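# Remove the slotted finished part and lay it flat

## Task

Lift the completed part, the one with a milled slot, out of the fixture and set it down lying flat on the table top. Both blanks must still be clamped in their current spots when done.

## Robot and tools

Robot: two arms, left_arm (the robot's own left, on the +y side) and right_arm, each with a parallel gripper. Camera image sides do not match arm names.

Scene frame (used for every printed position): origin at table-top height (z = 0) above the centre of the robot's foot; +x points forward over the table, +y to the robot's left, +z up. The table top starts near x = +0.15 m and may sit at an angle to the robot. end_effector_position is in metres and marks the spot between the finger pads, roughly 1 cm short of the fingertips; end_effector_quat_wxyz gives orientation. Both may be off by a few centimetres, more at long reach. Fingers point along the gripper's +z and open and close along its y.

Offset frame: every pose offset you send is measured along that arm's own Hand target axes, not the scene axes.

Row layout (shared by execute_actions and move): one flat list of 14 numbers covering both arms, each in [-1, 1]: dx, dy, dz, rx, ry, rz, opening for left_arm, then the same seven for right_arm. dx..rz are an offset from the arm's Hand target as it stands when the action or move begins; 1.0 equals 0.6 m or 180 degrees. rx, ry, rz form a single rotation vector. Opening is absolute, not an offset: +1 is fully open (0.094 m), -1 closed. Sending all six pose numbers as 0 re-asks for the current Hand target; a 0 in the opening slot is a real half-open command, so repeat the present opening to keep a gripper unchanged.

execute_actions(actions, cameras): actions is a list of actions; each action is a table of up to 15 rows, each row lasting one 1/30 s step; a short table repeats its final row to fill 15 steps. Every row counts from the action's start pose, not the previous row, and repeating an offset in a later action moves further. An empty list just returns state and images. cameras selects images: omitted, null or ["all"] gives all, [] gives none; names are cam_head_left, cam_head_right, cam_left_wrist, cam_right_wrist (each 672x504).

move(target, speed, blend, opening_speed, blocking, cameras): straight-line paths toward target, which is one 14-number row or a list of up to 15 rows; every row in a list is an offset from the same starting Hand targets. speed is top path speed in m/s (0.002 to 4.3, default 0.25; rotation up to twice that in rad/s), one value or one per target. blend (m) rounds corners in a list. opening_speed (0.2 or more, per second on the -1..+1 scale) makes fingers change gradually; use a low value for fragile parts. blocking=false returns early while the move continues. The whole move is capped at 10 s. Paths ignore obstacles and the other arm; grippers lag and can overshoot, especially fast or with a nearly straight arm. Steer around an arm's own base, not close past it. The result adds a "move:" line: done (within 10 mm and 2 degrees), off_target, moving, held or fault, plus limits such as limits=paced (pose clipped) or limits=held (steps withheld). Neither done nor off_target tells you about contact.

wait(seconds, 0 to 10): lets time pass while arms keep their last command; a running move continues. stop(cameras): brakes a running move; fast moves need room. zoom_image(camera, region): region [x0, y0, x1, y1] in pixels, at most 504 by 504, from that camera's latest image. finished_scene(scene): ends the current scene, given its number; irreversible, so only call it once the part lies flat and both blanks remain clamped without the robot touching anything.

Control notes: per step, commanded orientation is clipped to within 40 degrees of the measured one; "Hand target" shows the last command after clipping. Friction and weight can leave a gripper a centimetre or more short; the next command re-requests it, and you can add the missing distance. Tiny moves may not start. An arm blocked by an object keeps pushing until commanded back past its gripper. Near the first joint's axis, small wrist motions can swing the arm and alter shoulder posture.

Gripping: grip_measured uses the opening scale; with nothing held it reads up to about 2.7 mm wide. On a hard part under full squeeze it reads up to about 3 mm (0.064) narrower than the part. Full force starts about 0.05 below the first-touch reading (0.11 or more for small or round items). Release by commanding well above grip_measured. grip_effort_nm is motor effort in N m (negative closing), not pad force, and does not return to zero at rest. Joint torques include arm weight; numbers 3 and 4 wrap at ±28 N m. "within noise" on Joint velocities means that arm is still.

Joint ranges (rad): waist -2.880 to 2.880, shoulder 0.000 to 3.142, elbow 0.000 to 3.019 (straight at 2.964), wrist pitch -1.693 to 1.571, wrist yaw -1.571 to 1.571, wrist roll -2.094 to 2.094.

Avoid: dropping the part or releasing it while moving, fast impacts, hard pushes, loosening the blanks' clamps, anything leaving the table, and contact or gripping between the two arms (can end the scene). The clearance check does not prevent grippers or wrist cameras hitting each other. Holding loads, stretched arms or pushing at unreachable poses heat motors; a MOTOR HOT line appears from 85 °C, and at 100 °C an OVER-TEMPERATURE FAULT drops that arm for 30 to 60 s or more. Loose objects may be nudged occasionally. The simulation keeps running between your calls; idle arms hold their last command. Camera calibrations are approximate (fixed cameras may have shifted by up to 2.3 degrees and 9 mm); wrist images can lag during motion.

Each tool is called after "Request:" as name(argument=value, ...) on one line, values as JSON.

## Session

Request:
execute_actions(actions=[])

Request:
zoom_image(camera="cam_head_right", region=[220, 150, 460, 330])

Scene clock: 0.00 s.
left_arm: end_effector_position=(+0.7039, +0.2061, +0.2195) grip_measured=+1.000 grip_effort_nm=n/a end_effector_quat_wxyz=(+0.316, +0.019, +0.945, +0.084) | right_arm: end_effector_position=(+0.4419, -0.0979, +0.3111) grip_measured=+1.000 grip_effort_nm=n/a end_effector_quat_wxyz=(+0.156, -0.496, +0.851, +0.073)
Joint positions: left_arm=[1.019 1.034 0.75 0.865 -0.612 0.405 0.094] | right_arm=[2.607 0.889 0.302 0.602 0.749 -1.065 0.094]
Joint velocities: within noise
Joint torques (N m): no reading
Heat: left arm: hottest shoulder 26 °C; right arm: hottest shoulder 26 °C.
Hand target: left_arm +0.7067, +0.2066, +0.2215; +0.320, +0.017, +0.944, +0.084 | right_arm +0.4407, -0.0984, +0.3106; +0.155, -0.497, +0.851, +0.073
Tool commands: left_gripper/opening=+1.0 right_gripper/opening=+1.0
camera_calibration:
cam_left_wrist: T_world_to_cam=[[0.0162757, -0.983221, -0.181691, 0.231548], [-0.999183, -0.00927268, -0.0393268, 0.721737], [0.0369821, 0.182183, -0.982569, 0.272944], [0, 0, 0, 1]] pos_world=[0.707284, 0.18463, 0.33864]
cam_right_wrist: T_world_to_cam=[[0.873459, -0.486714, 0.0133724, -0.435224], [-0.470364, -0.836385, 0.281458, 0.0446524], [-0.125805, -0.252132, -0.95948, 0.450837], [0, 0, 0, 1]] pos_world=[0.457871, -0.0608127, 0.425822]

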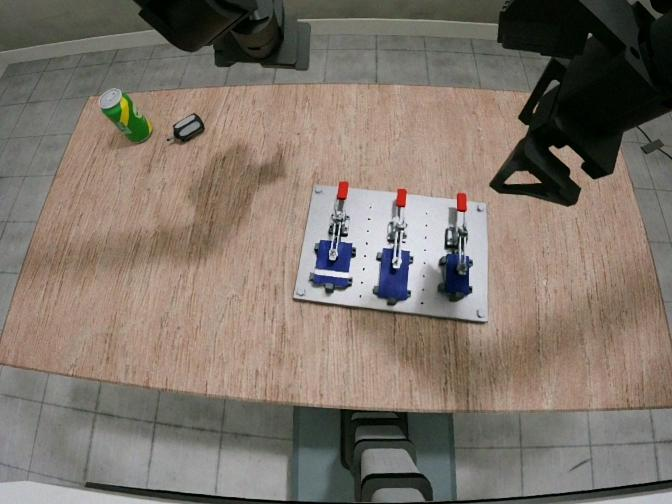

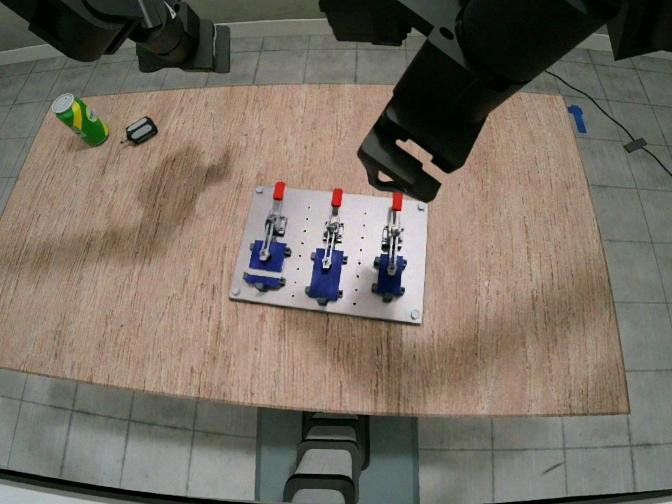

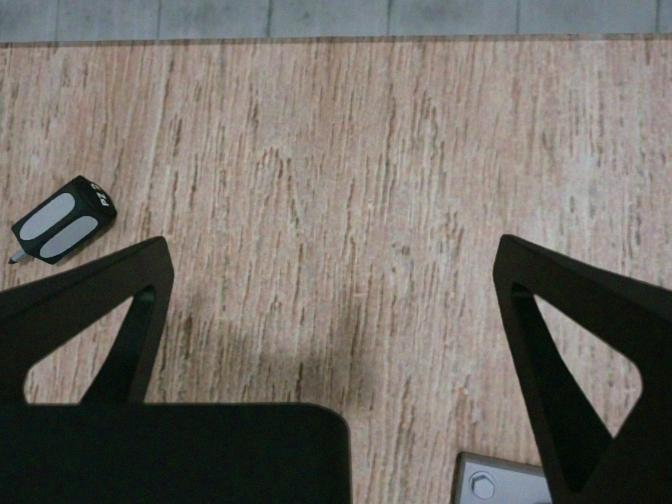

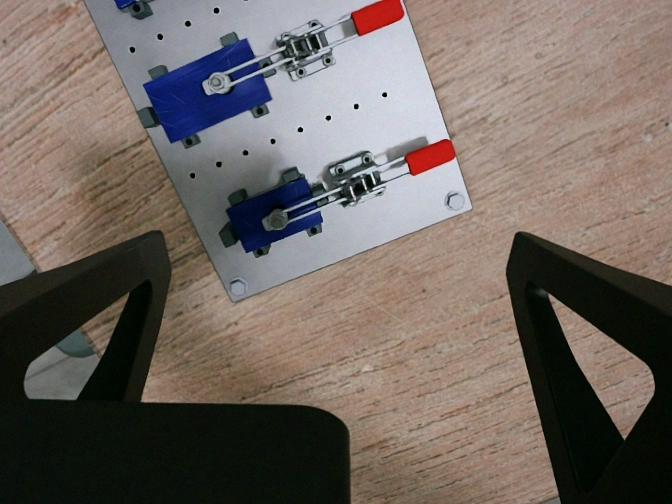

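Scaled by 2.100 from the camera's 672x504 image, which has a finer 960x720 frame.

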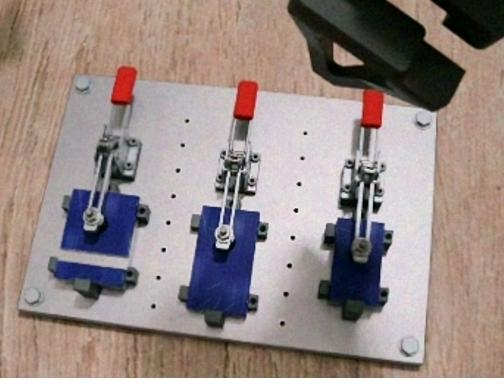

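Request:
move(target=[0.311, -0.2073, -0.0778, 0.0662, 0.2043, 0.0238, 0, 0.259, -0.1942, -0.0863, 0,0,0, 1], speed=0.3)

Scene clock: 42.87 s.
left_arm: end_effector_position=(+0.5359, +0.1051, +0.1222) grip_measured=+0.003 grip_effort_nm=-0.193 end_effector_quat_wxyz=(+0.004, +0.059, +0.998, +0.011) | right_arm: end_effector_position=(+0.4541, -0.2949, +0.3120) grip_measured=+1.000 grip_effort_nm=-0.017 end_effector_quat_wxyz=(+0.157, -0.500, +0.848, +0.077)
Joint positions: left_arm=[0.915 1.27 0.867 0.18 -0.665 0.007 0.047] | right_arm=[1.557 0.194 0.202 0 -0.31 -1.06 0.094]
Joint velocities: within noise
Joint torques (N m): left_arm=[-6.12 -8.88 -0.61 -0.03 0.14 -0.12] | right_arm=[0.03 -3.37 4.15 0.31 -0.36 0.02]
Heat: left arm: hottest shoulder 28 °C; right arm: hottest shoulder 26 °C.
Hand target: left_arm +0.5327, +0.0930, +0.1249; +0.000, +0.056, +0.998, +0.000 | right_arm +0.4608, -0.2984, +0.3108; +0.155, -0.497, +0.851, +0.072
Off the commanded pose: left_arm 0.013 m, 1 deg | right_arm 0.008 m, 1 deg.
move: off_target (left_arm)
camera_calibration:
cam_left_wrist: T_world_to_cam=[[-0.123631, -0.991841, -0.031095, 0.174825], [-0.82067, 0.084578, 0.565108, 0.369677], [-0.557867, 0.0953833, -0.824431, 0.510552], [0, 0, 0, 1]] pos_world=[0.609817, 0.093434, 0.217443]
cam_right_wrist: T_world_to_cam=[[0.878038, -0.478488, 0.00998342, -0.540281], [-0.462421, -0.842809, 0.275389, -0.11817], [-0.123356, -0.246418, -0.961281, 0.404662], [0, 0, 0, 1]] pos_world=[0.46966, -0.258396, 0.42693]

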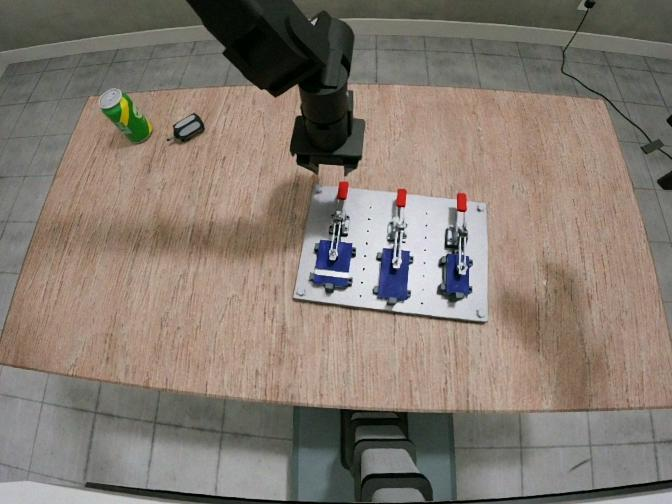

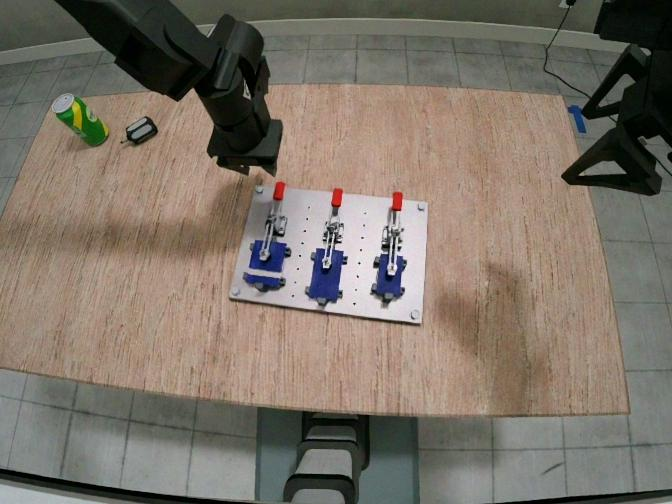

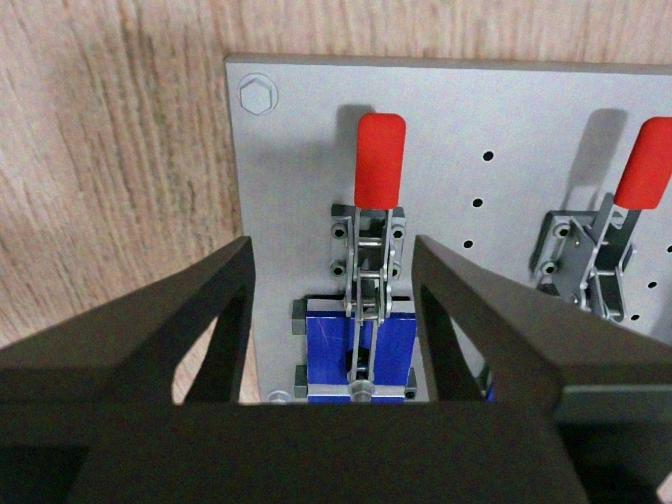

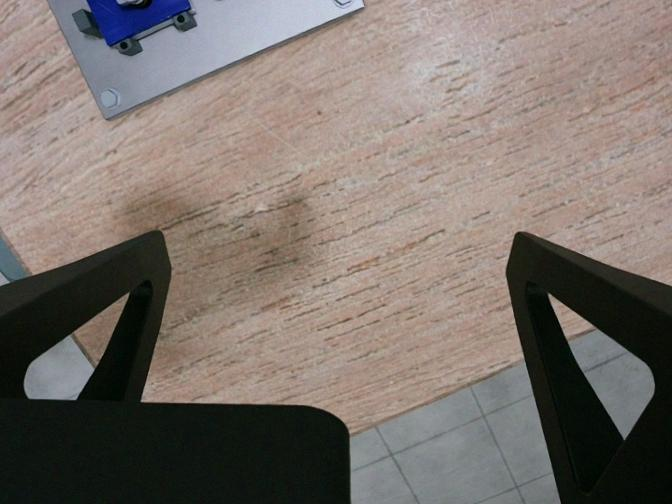

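Request:
move(target=[-0.0095, -0.0207, 0.1515, 0,0,0.0083, 0.1, 0,0,0, 0,0,0, 1], speed=0.15, cameras=["cam_left_wrist"])

Scene clock: 72.63 s.
left_arm: end_effector_position=(+0.5361, +0.0724, +0.0422) grip_measured=+0.097 grip_effort_nm=0.076 end_effector_quat_wxyz=(-0.003, +0.066, +0.998, -0.008) | right_arm: end_effector_position=(+0.4539, -0.2950, +0.3118) grip_measured=+1.000 grip_effort_nm=-0.017 end_effector_quat_wxyz=(+0.157, -0.500, +0.848, +0.077)
Joint positions: left_arm=[0.971 1.493 1.053 0.211 -0.572 0.028 0.052] | right_arm=[1.556 0.195 0.202 0 -0.31 -1.06 0.094]
Joint velocities: within noise
Joint torques (N m): left_arm=[-4.54 -9.23 -0.94 0.88 0.13 0.19] | right_arm=[-0.26 -3.66 4.08 0.31 -0.33 0.04]
Heat: left arm: hottest shoulder 27 °C; right arm: hottest elbow 27 °C.
Hand target: left_arm +0.5368, +0.0801, +0.0339; +0.000, +0.070, +0.998, +0.000 | right_arm +0.4608, -0.2984, +0.3108; +0.155, -0.497, +0.851, +0.073
Off the commanded pose: left_arm 0.011 m, 1 deg | right_arm 0.008 m, 1 deg.
move: off_target (left_arm)
camera_calibration:
cam_left_wrist: T_world_to_cam=[[-0.137681, -0.990453, 0.00686779, 0.14569], [-0.810134, 0.116599, 0.574532, 0.409471], [-0.569848, 0.0735385, -0.818453, 0.455533], [0, 0, 0, 1]] pos_world=[0.611369, 0.0630562, 0.136578]
Images, in order (width x height): cam_left_wrist 672x504.

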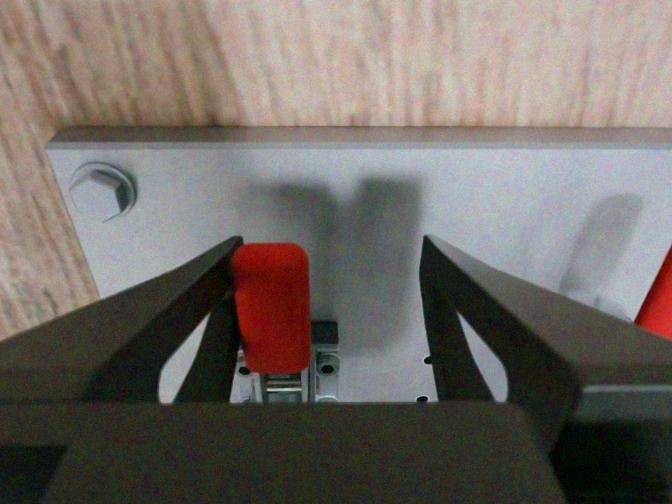

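Request:
move(target=[[0.0105, 0.0263, 0, 0,0,0, 0.1, 0,0,0, 0,0,0, 1],[0.0105, 0.0263, 0, 0,0,0, -0.66, 0,0,0, 0,0,0, 1]], speed=0.1, opening_speed=0.8, cameras=["cam_left_wrist"])

Scene clock: 91.73 s.
left_arm: end_effector_position=(+0.5332, +0.0873, +0.0346) grip_measured=-0.626 grip_effort_nm=-1.013 end_effector_quat_wxyz=(-0.003, +0.069, +0.998, -0.005) | right_arm: end_effector_position=(+0.4539, -0.2950, +0.3118) grip_measured=+1.000 grip_effort_nm=-0.012 end_effector_quat_wxyz=(+0.157, -0.500, +0.848, +0.077)
Joint positions: left_arm=[1.004 1.493 1.04 0.229 -0.545 0.043 0.018] | right_arm=[1.556 0.195 0.202 0 -0.31 -1.06 0.094]
Joint velocities: within noise
Joint torques (N m): left_arm=[-4.48 -10.64 -2.63 0.91 0.2 0.1] | right_arm=[-0.26 -3.66 4.15 0.2 -0.29 0.03]
Heat: left arm: hottest shoulder 27 °C; right arm: hottest elbow 27 °C.
Hand target: left_arm +0.5329, +0.0965, +0.0339; +0.000, +0.069, +0.998, +0.000 | right_arm +0.4608, -0.2984, +0.3108; +0.155, -0.497, +0.851, +0.073
Off the commanded pose: left_arm 0.009 m, 1 deg | right_arm 0.008 m, 1 deg.
move: done; target 2's new opening was sent with left_arm's hand 0.013 m and 1 deg from that target
camera_calibration:
cam_left_wrist: T_world_to_cam=[[-0.144369, -0.989523, 0.00164199, 0.163787], [-0.809842, 0.119107, 0.57443, 0.409369], [-0.568607, 0.0816, -0.818552, 0.445295], [0, 0, 0, 1]] pos_world=[0.608368, 0.0769761, 0.129074]
Images, in order (width x height): cam_left_wrist 672x504.

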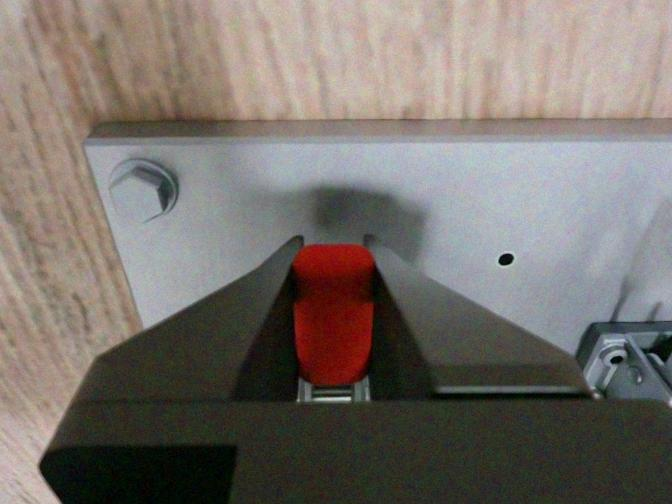

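Request:
move(target=[[0.0067,0,-0.0467, 0,0,0, -0.66, 0,0,0,0,0,0,1],[0.02,0,-0.08, 0,-0.0278,0, -0.66, 0,0,0,0,0,0,1],[0.0467,0,-0.0967, 0,-0.0833,0, -0.66, 0,0,0,0,0,0,1],[0.0767,0,-0.1, 0,-0.1667,0, -0.66, 0,0,0,0,0,0,1],[0.1033,0,-0.108, 0,-0.2222,0, -0.66, 0,0,0,0,0,0,1]], speed=0.1, cameras=["cam_left_wrist", "cam_head_right"])

Scene clock: 118.93 s.
left_arm: end_effector_position=(+0.5149, +0.0904, +0.0731) grip_measured=-0.633 grip_effort_nm=-1.092 end_effector_quat_wxyz=(+0.319, +0.068, +0.945, -0.025) | right_arm: end_effector_position=(+0.4539, -0.2950, +0.3118) grip_measured=+1.000 grip_effort_nm=-0.017 end_effector_quat_wxyz=(+0.157, -0.500, +0.848, +0.077)
Joint positions: left_arm=[1.011 1.762 0.798 1.462 -0.393 0.391 0.017] | right_arm=[1.556 0.195 0.202 0 -0.31 -1.06 0.094]
Joint velocities: within noise
Joint torques (N m): left_arm=[-6.24 -6.01 -12.56 6.46 0.31 -0.04] | right_arm=[-0.09 -3.84 4.12 0.32 -0.33 0.04]
Heat: left arm: hottest shoulder 28 °C; right arm: hottest elbow 27 °C.
Hand target: left_arm +0.4717, +0.1051, +0.0989; +0.341, +0.065, +0.938, -0.024 | right_arm +0.4608, -0.2984, +0.3108; +0.155, -0.497, +0.851, +0.073
Off the commanded pose: left_arm 0.053 m, 3 deg | right_arm 0.008 m, 1 deg.
joint sent to its limit (left arm) — joint 4 (wrist pitch), upper limit. The joint targets are off in position and orientation.
move: off_target (left_arm)
camera_calibration:
cam_left_wrist: T_world_to_cam=[[-0.145405, -0.989348, -0.00692972, 0.165381], [-0.988395, 0.145569, -0.0434193, 0.506847], [0.0439655, 0.000535935, -0.999033, 0.171128], [0, 0, 0, 1]] pos_world=[0.517488, 0.0897466, 0.194115]
Images, in order (width x height): cam_head_right 672x504, cam_left_wrist 672x504.

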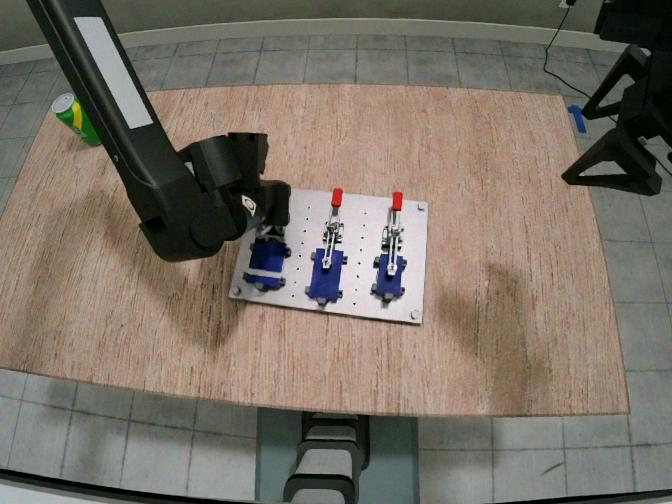

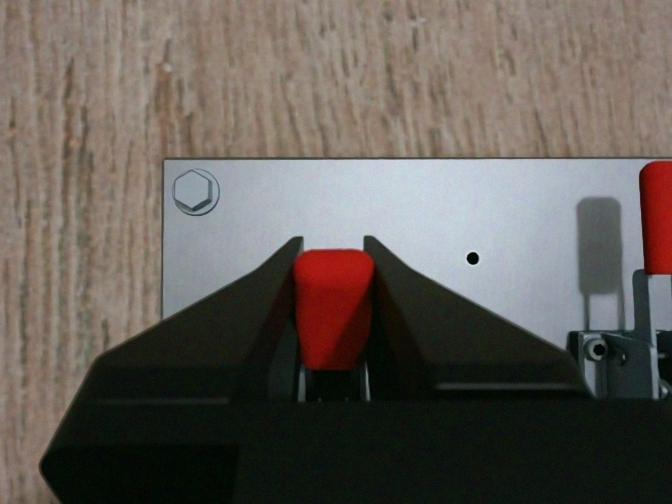

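Request:
move(target=[[-0.034,-0.0077,0.0718, 0,0.0167,0, -0.66, 0,0,0,0,0,0,1],[-0.034,-0.0077,0.0718, 0,0.0167,0, 0, 0,0,0,0,0,0,1],[-0.0345,-0.0077,0.0603, 0,0.1667,0, 0, 0,0,0,0,0,0,1]], speed=0.12, opening_speed=1.0, cameras=["cam_left_wrist", "cam_head_right"])

Request:
zoom_image(camera="cam_head_right", region=[200, 150, 360, 310])

Scene clock: 145.20 s.
left_arm: end_effector_position=(+0.5004, +0.1063, +0.0759) grip_measured=-0.002 grip_effort_nm=0.076 end_effector_quat_wxyz=(+0.080, +0.080, +0.994, +0.004) | right_arm: end_effector_position=(+0.4539, -0.2950, +0.3118) grip_measured=+1.000 grip_effort_nm=-0.017 end_effector_quat_wxyz=(+0.157, -0.500, +0.848, +0.077)
Joint positions: left_arm=[0.98 1.463 0.8 0.635 -0.582 0.168 0.047] | right_arm=[1.556 0.195 0.202 0 -0.31 -1.06 0.094]
Joint velocities: within noise
Joint torques (N m): left_arm=[-6.83 -9.7 -2.22 0.2 -0.07 -0.12] | right_arm=[-0.44 -3.72 4.14 0.18 -0.34 0.03]
Heat: left arm: hottest elbow 29 °C; right arm: hottest elbow 27 °C.
Hand target: left_arm +0.5097, +0.0951, +0.0843; +0.087, +0.069, +0.994, -0.006 | right_arm +0.4608, -0.2984, +0.3108; +0.155, -0.497, +0.851, +0.073
Off the commanded pose: left_arm 0.017 m, 2 deg | right_arm 0.008 m, 1 deg.
move: off_target (left_arm)
camera_calibration:
cam_left_wrist: T_world_to_cam=[[-0.162509, -0.986205, -0.0314787, 0.189003], [-0.891723, 0.133133, 0.432558, 0.407184], [-0.4224, 0.0983649, -0.901057, 0.390113], [0, 0, 0, 1]] pos_world=[0.558593, 0.0938126, 0.181333]
Images, in order (width x height): cam_head_right 672x504, cam_left_wrist 672x504.

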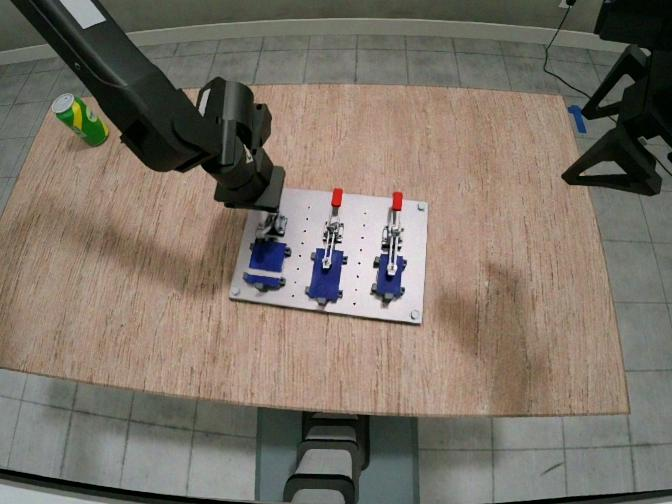

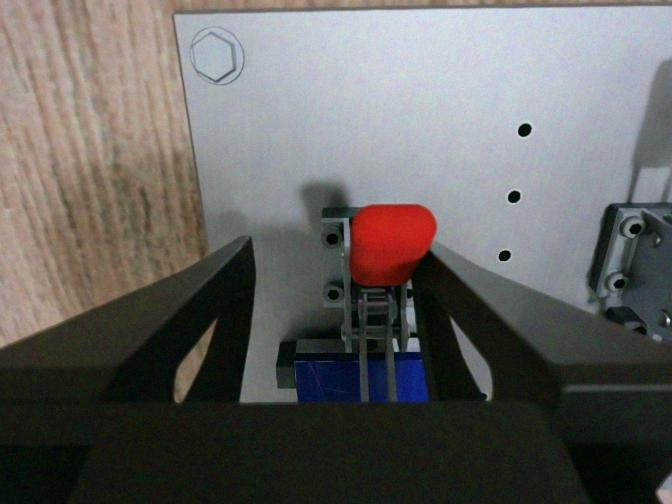

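Scaled by 3.150 from the camera's 672x504 image, which has a finer 960x720 frame.

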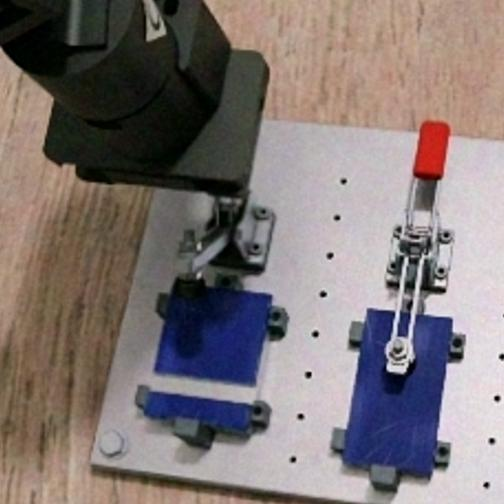

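Request:
move(target=[[-0.0167,-0.018,-0.0022, 0,0,0, 0, 0,0,0,0,0,0,1],[-0.0167,-0.018,-0.0022, 0,0,0, -0.66, 0,0,0,0,0,0,1],[0.015,-0.018,-0.0157, 0,-0.0444,0, -0.66, 0,0,0,0,0,0,1],[0.0375,-0.018,-0.0315, 0,-0.1,0, -0.66, 0,0,0,0,0,0,1],[0.0593,-0.018,-0.0422, 0,-0.1556,0, -0.66, 0,0,0,0,0,0,1]], speed=0.1, opening_speed=0.8, cameras=["cam_left_wrist", "cam_head_right"])

Request:
zoom_image(camera="cam_head_right", region=[200, 150, 360, 310])

Scene clock: 179.97 s.
left_arm: end_effector_position=(+0.4866, +0.0941, +0.0861) grip_measured=-0.605 grip_effort_nm=-1.092 end_effector_quat_wxyz=(+0.305, +0.067, +0.950, -0.015) | right_arm: end_effector_position=(+0.4539, -0.2950, +0.3118) grip_measured=+1.000 grip_effort_nm=-0.012 end_effector_quat_wxyz=(+0.157, -0.500, +0.848, +0.077)
Joint positions: left_arm=[0.987 1.785 0.739 1.525 -0.444 0.396 0.019] | right_arm=[1.556 0.195 0.202 0 -0.31 -1.06 0.094]
Joint velocities: within noise
Joint torques (N m): left_arm=[-7.71 -6.48 -8.13 3.73 0.37 0.05] | right_arm=[-0.38 -3.49 4.12 0.23 -0.32 0.06]
Heat: left arm: hottest shoulder 28 °C; right arm: hottest elbow 27 °C.
Hand target: left_arm +0.4691, +0.0899, +0.1032; +0.324, +0.066, +0.943, -0.023 | right_arm +0.4608, -0.2984, +0.3108; +0.155, -0.497, +0.851, +0.073
Off the commanded pose: left_arm 0.025 m, 3 deg | right_arm 0.008 m, 1 deg.
joint sent to its limit (left arm) — joint 4 (wrist pitch), upper limit. The joint targets are off in orientation, not in position.
move: off_target (left_arm); target 2's new opening was sent with left_arm's hand 0.017 m and 2 deg from that target
camera_calibration:
cam_left_wrist: T_world_to_cam=[[-0.136311, -0.990389, -0.0234472, 0.162022], [-0.990538, 0.136636, -0.0128714, 0.478105], [0.0159514, 0.0214708, -0.999642, 0.1971], [0, 0, 0, 1]] pos_world=[0.492523, 0.0909066, 0.206982]
Images, in order (width x height): cam_head_right 672x504, cam_left_wrist 672x504.

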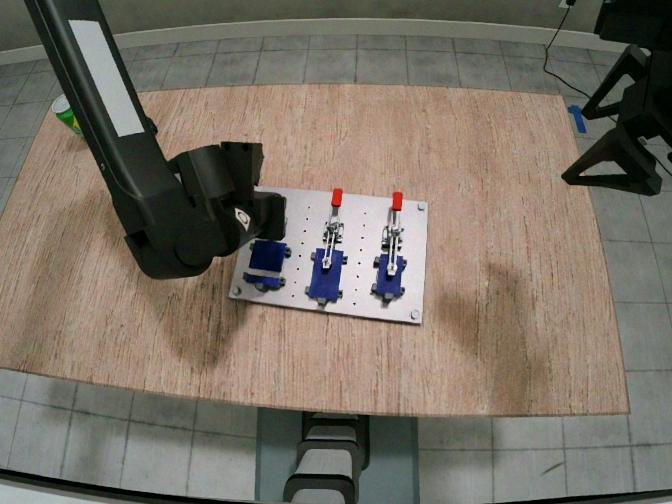

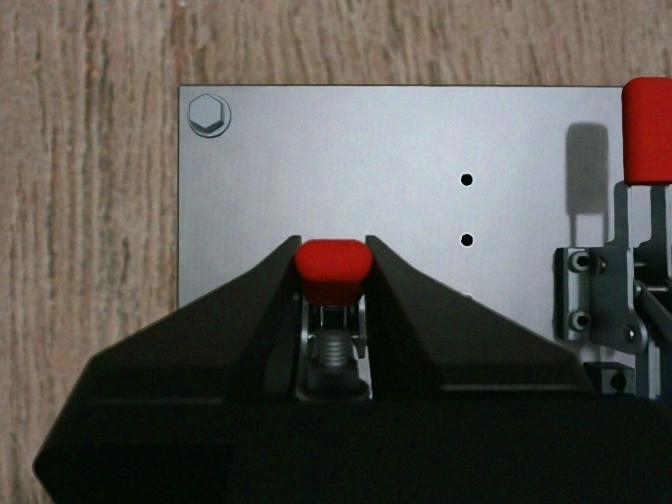

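Scaled by 3.150 from the camera's 672x504 image, which has a finer 960x720 frame.

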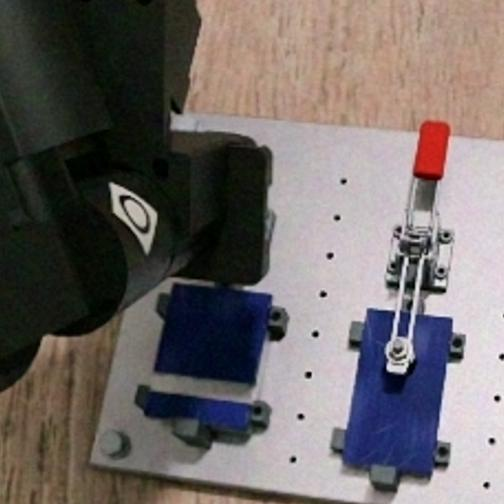

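Request:
move(target=[[-0.0087,0.0147,0.0305, 0,0.0222,0, -0.66, 0,0,0,0,0,0,1],[-0.0087,0.0147,0.0305, 0,0.0222,0, 0, 0,0,0,0,0,0,1],[-0.0172,0.0147,-0.0687, 0,0.0222,0, 0, 0,0,0,0,0,0,1],[0.0108,0.0155,-0.1078, 0,0.05,0, 0, 0,0,0,0,0,0,1],[0.1022,0.0162,-0.073, 0,0.0722,0, 0.95, 0,0,0,0,0,0,1]], speed=[0.1,0.1,0.12,0.2,0.2], blend=[0,0,0.01,0.02,0], cameras=["cam_left_wrist", "cam_head_right"])

Scene clock: 212.10 s.
left_arm: end_effector_position=(+0.3970, +0.1020, +0.1077) grip_measured=+0.947 grip_effort_nm=0.076 end_effector_quat_wxyz=(+0.220, +0.072, +0.973, -0.023) | right_arm: end_effector_position=(+0.4539, -0.2950, +0.3118) grip_measured=+1.000 grip_effort_nm=-0.022 end_effector_quat_wxyz=(+0.157, -0.500, +0.848, +0.077)
Joint positions: left_arm=[0.941 1.849 0.594 1.547 -0.522 0.325 0.091] | right_arm=[1.556 0.195 0.202 0 -0.31 -1.06 0.094]
Joint velocities: within noise
Joint torques (N m): left_arm=[-4.37 -5.36 -4.67 0.69 0.26 -0.12] | right_arm=[-0.26 -3.37 4.03 0.21 -0.33 0.03]
Heat: left arm: hottest shoulder 28 °C; right arm: hottest elbow 27 °C.
Hand target: left_arm +0.3958, +0.1099, +0.1000; +0.215, +0.068, +0.974, -0.015 | right_arm +0.4608, -0.2984, +0.3108; +0.155, -0.497, +0.851, +0.073
Off the commanded pose: left_arm 0.011 m, 1 deg | right_arm 0.008 m, 1 deg.
move: off_target (left_arm); target 5's new opening was sent with left_arm's hand 0.011 m and 1 deg from that target
camera_calibration:
cam_left_wrist: T_world_to_cam=[[-0.152492, -0.988304, 0.000996413, 0.161676], [-0.975409, 0.150665, 0.160865, 0.362383], [-0.159134, 0.0235588, -0.986976, 0.28792], [0, 0, 0, 1]] pos_world=[0.423944, 0.098404, 0.225714]
Images, in order (width x height): cam_head_right 672x504, cam_left_wrist 672x504.

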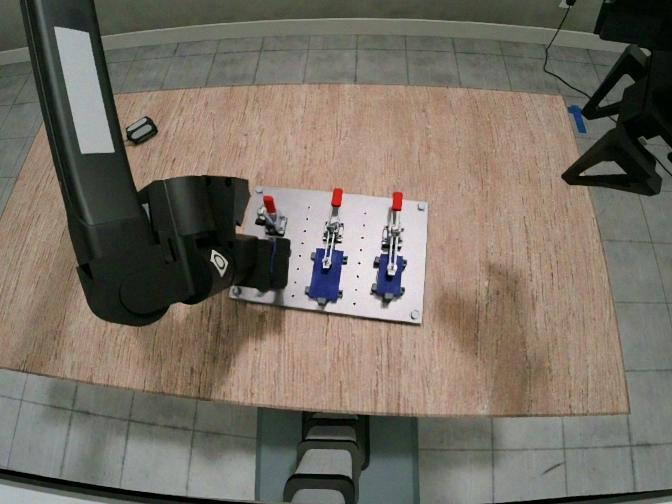

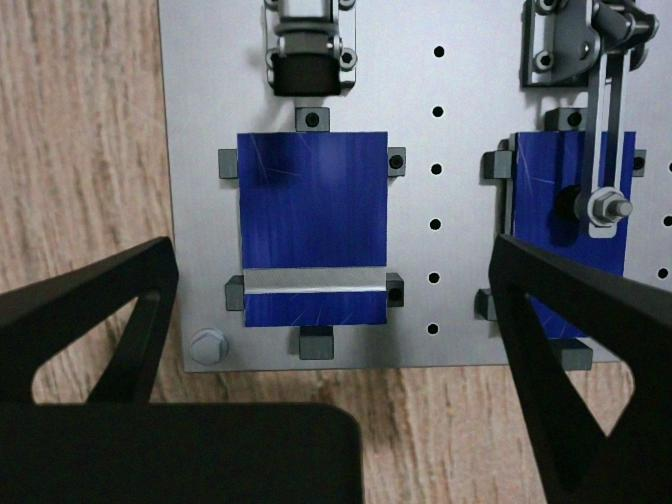

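Request:
move(target=[0.0402,0.0133,0.0962, 0,0,0, 0.95, 0,0,0,0,0,0,1], speed=0.12, cameras=["cam_left_wrist"])

Scene clock: 242.90 s.
left_arm: end_effector_position=(+0.4048, +0.1093, +0.0458) grip_measured=+0.947 grip_effort_nm=0.076 end_effector_quat_wxyz=(+0.223, +0.071, +0.972, -0.021) | right_arm: end_effector_position=(+0.4539, -0.2950, +0.3118) grip_measured=+1.000 grip_effort_nm=-0.022 end_effector_quat_wxyz=(+0.157, -0.500, +0.848, +0.077)
Joint positions: left_arm=[1.039 1.921 0.734 1.474 -0.429 0.295 0.091] | right_arm=[1.556 0.195 0.202 0 -0.31 -1.06 0.094]
Joint velocities: within noise
Joint torques (N m): left_arm=[-4.25 -5.01 -4.74 0.79 0.25 -0.13] | right_arm=[-0.79 -3.72 4.1 0.27 -0.3 0.04]
Heat: left arm: hottest shoulder 27 °C; right arm: hottest elbow 27 °C.
Hand target: left_arm +0.3996, +0.1175, +0.0375; +0.216, +0.068, +0.974, -0.015 | right_arm +0.4608, -0.2984, +0.3108; +0.155, -0.497, +0.851, +0.073
Off the commanded pose: left_arm 0.013 m, 1 deg | right_arm 0.008 m, 1 deg.
move: off_target (left_arm)
camera_calibration:
cam_left_wrist: T_world_to_cam=[[-0.149352, -0.988782, -0.00178214, 0.169067], [-0.976958, 0.147288, 0.154463, 0.380048], [-0.152467, 0.0248104, -0.987997, 0.225118], [0, 0, 0, 1]] pos_world=[0.430865, 0.105609, 0.164014]
Images, in order (width x height): cam_left_wrist 672x504.

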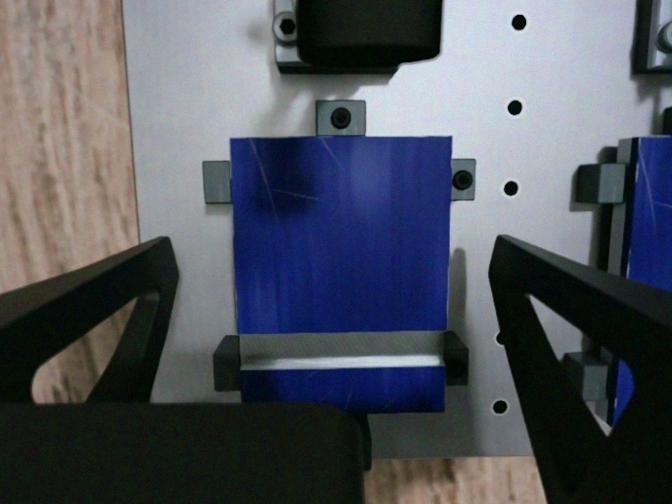

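Request:
move(target=[[0.0135,-0.0027,0.026, 0,0,0, 0.95, 0,0,0,0,0,0,1],[0.0135,-0.0027,0.026, 0,0,0, 0.22, 0,0,0,0,0,0,1]], speed=0.08, opening_speed=0.45, cameras=["cam_left_wrist"])

Scene clock: 260.80 s.
left_arm: end_effector_position=(+0.4043, +0.1079, +0.0295) grip_measured=+0.304 grip_effort_nm=-1.072 end_effector_quat_wxyz=(+0.225, +0.071, +0.972, -0.023) | right_arm: end_effector_position=(+0.4539, -0.2950, +0.3118) grip_measured=+1.000 grip_effort_nm=-0.022 end_effector_quat_wxyz=(+0.157, -0.500, +0.848, +0.077)
Joint positions: left_arm=[1.057 1.951 0.776 1.462 -0.407 0.29 0.061] | right_arm=[1.556 0.195 0.202 0 -0.31 -1.06 0.094]
Joint velocities: within noise
Joint torques (N m): left_arm=[-4.6 -5.07 -4.41 0.57 -0.01 -0.12] | right_arm=[-0.73 -2.96 4.1 0.35 -0.34 0]
Heat: left arm: hottest shoulder 27 °C; right arm: hottest elbow 27 °C.
Hand target: left_arm +0.3985, +0.1160, +0.0200; +0.216, +0.068, +0.974, -0.015 | right_arm +0.4608, -0.2984, +0.3108; +0.155, -0.497, +0.851, +0.073
Off the commanded pose: left_arm 0.014 m, 1 deg | right_arm 0.008 m, 1 deg.
move: off_target (left_arm); target 2's new opening was sent with left_arm's hand 0.015 m and 1 deg from that target
camera_calibration:
cam_left_wrist: T_world_to_cam=[[-0.150699, -0.988577, 0.00237039, 0.168061], [-0.97725, 0.149334, 0.150606, 0.382392], [-0.14924, 0.0203797, -0.988591, 0.20808], [0, 0, 0, 1]] pos_world=[0.430072, 0.104796, 0.147717]
Images, in order (width x height): cam_left_wrist 672x504.

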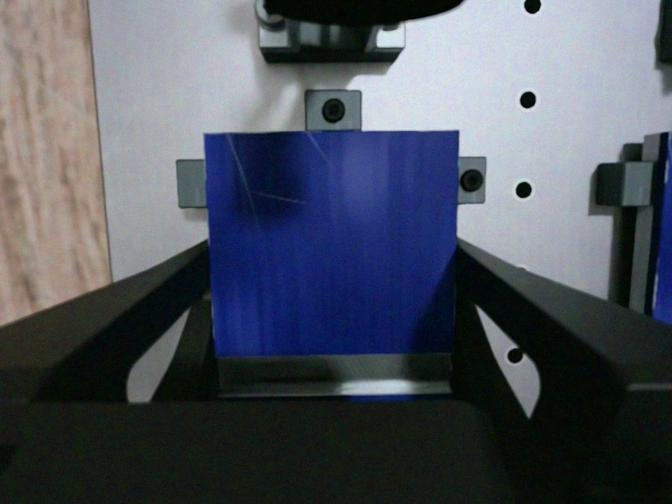

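Request:
move(target=[[-0.0293,-0.001,-0.0783, 0,0,0, 0.22, 0,0,0,0,0,0,1],[-0.0297,0.0312,-0.1057, 0,0,0, 0.22, 0,0,0,0,0,0,1],[-0.0422,0.2687,-0.0998, 0,0,0, 0.22, 0,0,0,0,0,0,1],[0.0043,0.2687,-0.0002, 0,0,0, 0.22, 0,0,0,0,0,0,1]], speed=[0.1, 0.15, 0.2, 0.12], blend=[0.008, 0.01, 0.02, 0], cameras=["cam_left_wrist", "cam_head_right", "cam_head_left"])

Scene clock: 281.33 s.
left_arm: end_effector_position=(+0.4223, +0.2684, +0.0223) grip_measured=+0.303 grip_effort_nm=-1.087 end_effector_quat_wxyz=(+0.221, +0.074, +0.972, -0.019) | right_arm: end_effector_position=(+0.4539, -0.2950, +0.3118) grip_measured=+1.000 grip_effort_nm=-0.022 end_effector_quat_wxyz=(+0.157, -0.500, +0.848, +0.077)
Joint positions: left_arm=[1.422 1.822 0.649 1.43 -0.064 0.196 0.061] | right_arm=[1.556 0.195 0.202 0 -0.31 -1.06 0.094]
Joint velocities: within noise
Joint torques (N m): left_arm=[0.62 -6.3 -5.89 0.9 0.23 -0.14] | right_arm=[-0.44 -3.37 4.04 0.23 -0.32 0.07]
Heat: left arm: hottest shoulder 27 °C; right arm: hottest elbow 27 °C.
Hand target: left_arm +0.4184, +0.2760, +0.0188; +0.215, +0.068, +0.974, -0.015 | right_arm +0.4608, -0.2984, +0.3108; +0.155, -0.497, +0.851, +0.073
Off the commanded pose: left_arm 0.009 m, 1 deg | right_arm 0.008 m, 1 deg.
move: done
camera_calibration:
cam_left_wrist: T_world_to_cam=[[-0.154542, -0.987961, -0.00706256, 0.331104], [-0.975607, 0.151474, 0.15889, 0.375631], [-0.155907, 0.0314454, -0.987271, 0.200203], [0, 0, 0, 1]] pos_world=[0.448851, 0.263924, 0.140309]
Images, in order (width x height): cam_head_left 672x504, cam_head_right 672x504, cam_left_wrist 672x504.

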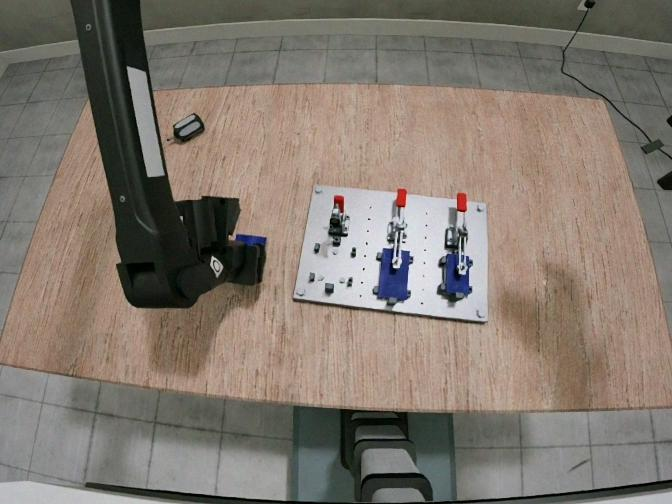

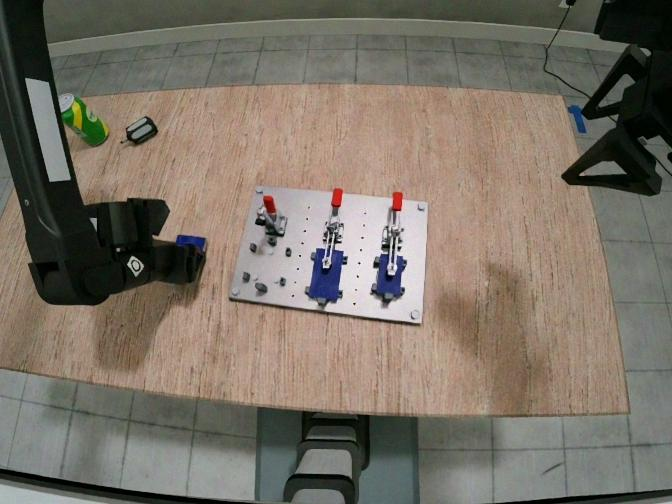

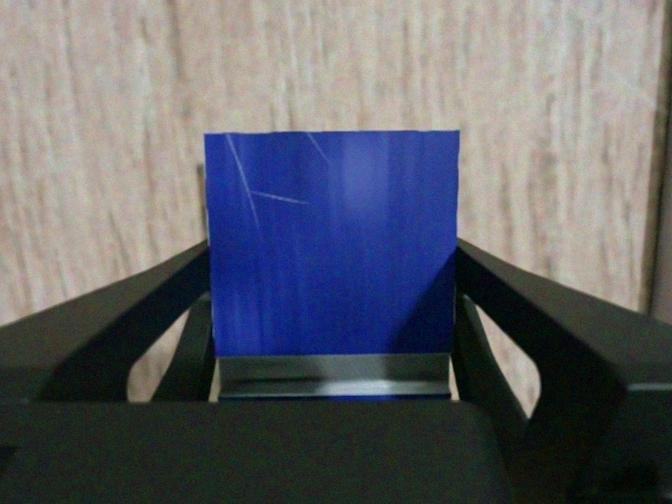

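Request:
move(target=[0.0062,0,0.0131, 0,0,0, 0.22, 0,0,0,0,0,0,1], speed=0.05, cameras=[])

Scene clock: 285.03 s.
left_arm: end_effector_position=(+0.4237, +0.2674, +0.0165) grip_measured=+0.303 grip_effort_nm=-1.087 end_effector_quat_wxyz=(+0.223, +0.074, +0.972, -0.020) | right_arm: end_effector_position=(+0.4539, -0.2950, +0.3118) grip_measured=+1.000 grip_effort_nm=-0.012 end_effector_quat_wxyz=(+0.157, -0.500, +0.848, +0.077)
Joint positions: left_arm=[1.422 1.832 0.666 1.425 -0.062 0.195 0.061] | right_arm=[1.556 0.195 0.202 0 -0.31 -1.06 0.094]
Joint velocities: within noise
Joint torques (N m): left_arm=[0.79 -5.89 -5.35 0.99 0.24 -0.11] | right_arm=[-0.21 -4.31 4.11 0.13 -0.32 0.06]
Heat: left arm: hottest shoulder 27 °C; right arm: hottest elbow 27 °C.
Hand target: left_arm +0.4183, +0.2759, +0.0102; +0.215, +0.068, +0.974, -0.015 | right_arm +0.4608, -0.2984, +0.3108; +0.155, -0.497, +0.851, +0.073
Off the commanded pose: left_arm 0.012 m, 1 deg | right_arm 0.008 m, 1 deg.
move: off_target (left_arm)
No camera images: "cameras" was empty.

Request:
move(target=[0.0035,0,0.0075, 0,0,0, 0.22, 0,0,0,0,0,0,1], speed=0.05, cameras=[])

Scene clock: 289.60 s.
left_arm: end_effector_position=(+0.4240, +0.2676, +0.0162) grip_measured=+0.303 grip_effort_nm=-1.092 end_effector_quat_wxyz=(+0.223, +0.074, +0.972, -0.020) | right_arm: end_effector_position=(+0.4539, -0.2950, +0.3118) grip_measured=+1.000 grip_effort_nm=-0.012 end_effector_quat_wxyz=(+0.157, -0.500, +0.848, +0.077)
Joint positions: left_arm=[1.423 1.833 0.668 1.425 -0.062 0.195 0.061] | right_arm=[1.556 0.195 0.202 0 -0.31 -1.06 0.094]
Joint velocities: within noise
Joint torques (N m): left_arm=[0.79 -5.19 -4.37 0.77 0.33 -0.12] | right_arm=[0.26 -3.37 4.15 0.13 -0.34 0.07]
Heat: left arm: hottest shoulder 27 °C; right arm: hottest elbow 27 °C.
Hand target: left_arm +0.4185, +0.2761, +0.0052; +0.216, +0.068, +0.974, -0.015 | right_arm +0.4608, -0.2984, +0.3108; +0.155, -0.497, +0.851, +0.073
Off the commanded pose: left_arm 0.015 m, 1 deg | right_arm 0.008 m, 1 deg.
move: off_target (left_arm)
No camera images: "cameras" was empty.

Request:
move(target=[[-0.0028,0,-0.006, 0,0,0, 0.22, 0,0,0,0,0,0,1],[-0.0028,-0.004,-0.006, 0,0,0, 0.85, 0,0,0,0,0,0,1],[-0.0564,-0.01,-0.1208, 0,0,0, 0.85, 0,0,0,0,0,0,1]], speed=[0.05,0.1,0.15], opening_speed=0.6)

Scene clock: 303.23 s.
left_arm: end_effector_position=(+0.4249, +0.2773, +0.0695) grip_measured=+0.847 grip_effort_nm=0.081 end_effector_quat_wxyz=(+0.220, +0.070, +0.973, -0.006) | right_arm: end_effector_position=(+0.4539, -0.2950, +0.3118) grip_measured=+1.000 grip_effort_nm=-0.017 end_effector_quat_wxyz=(+0.157, -0.500, +0.848, +0.077)
Joint positions: left_arm=[1.414 1.718 0.519 1.456 -0.098 0.195 0.087] | right_arm=[1.556 0.195 0.202 0 -0.31 -1.06 0.094]
Joint velocities: within noise
Joint torques (N m): left_arm=[-1.85 -8.12 -9.69 2.06 0.03 -0.02] | right_arm=[-0.21 -3.25 4.11 0.28 -0.33 0.05]
Heat: left arm: hottest shoulder 27 °C; right arm: hottest elbow 27 °C.
Hand target: left_arm +0.4178, +0.2701, +0.0852; +0.216, +0.068, +0.974, -0.015 | right_arm +0.4608, -0.2984, +0.3108; +0.155, -0.497, +0.851, +0.073
Off the commanded pose: left_arm 0.019 m, 1 deg | right_arm 0.008 m, 1 deg.
move: off_target (left_arm); target 2's new opening was sent with left_arm's hand 0.011 m and 1 deg from that target
camera_calibration:
cam_left_wrist: T_world_to_cam=[[-0.140334, -0.989658, -0.0297046, 0.336641], [-0.97753, 0.133724, 0.162953, 0.374802], [-0.157296, 0.0519051, -0.986187, 0.24181], [0, 0, 0, 1]] pos_world=[0.451659, 0.270489, 0.187394]
cam_right_wrist: T_world_to_cam=[[0.878044, -0.478489, 0.00934271, -0.539968], [-0.462225, -0.842814, 0.275703, -0.118502], [-0.124047, -0.246398, -0.961197, 0.404823], [0, 0, 0, 1]] pos_world=[0.469558, -0.258496, 0.426831]

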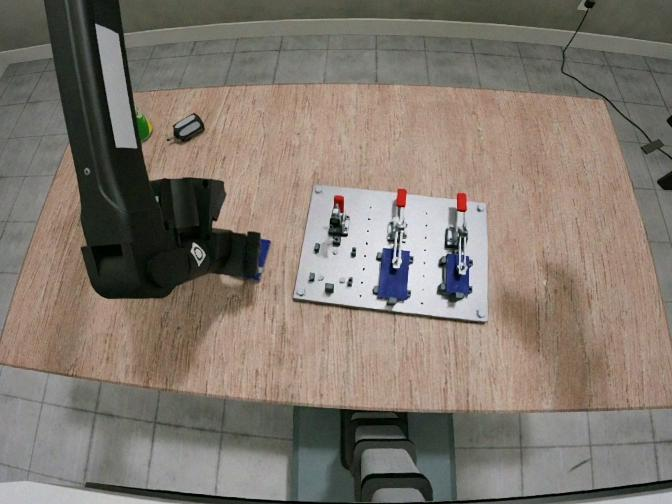

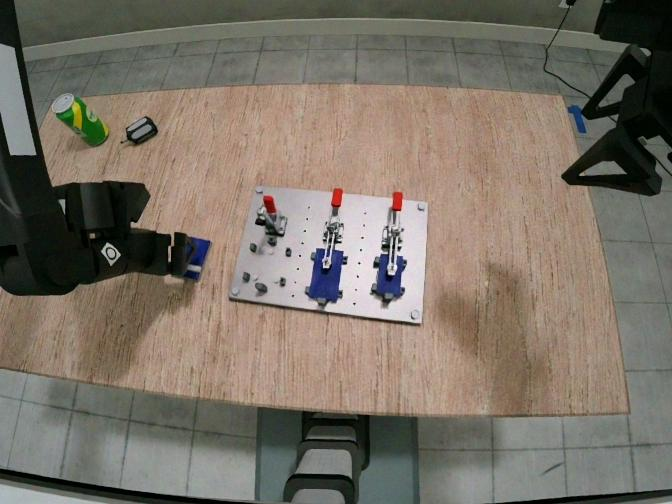

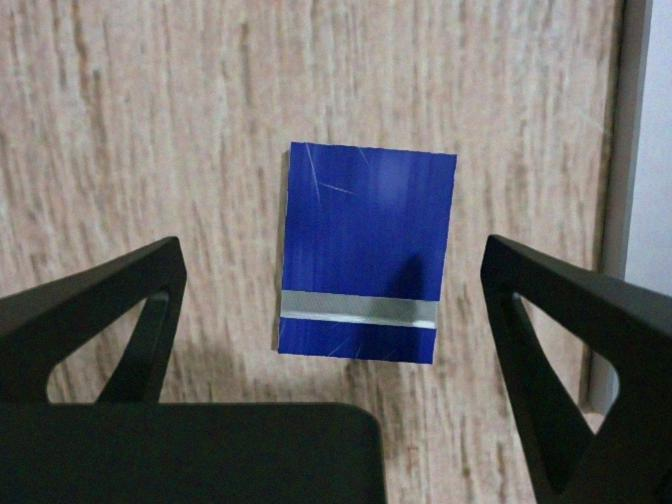

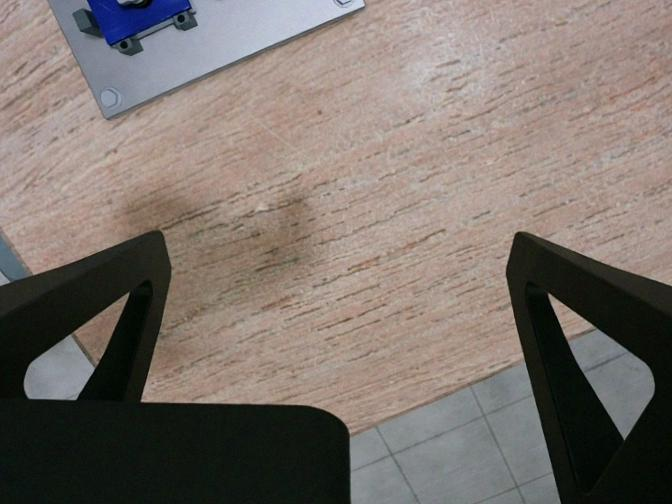

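Request:
finished_scene(scene=3)

The scene is finished: the task was done.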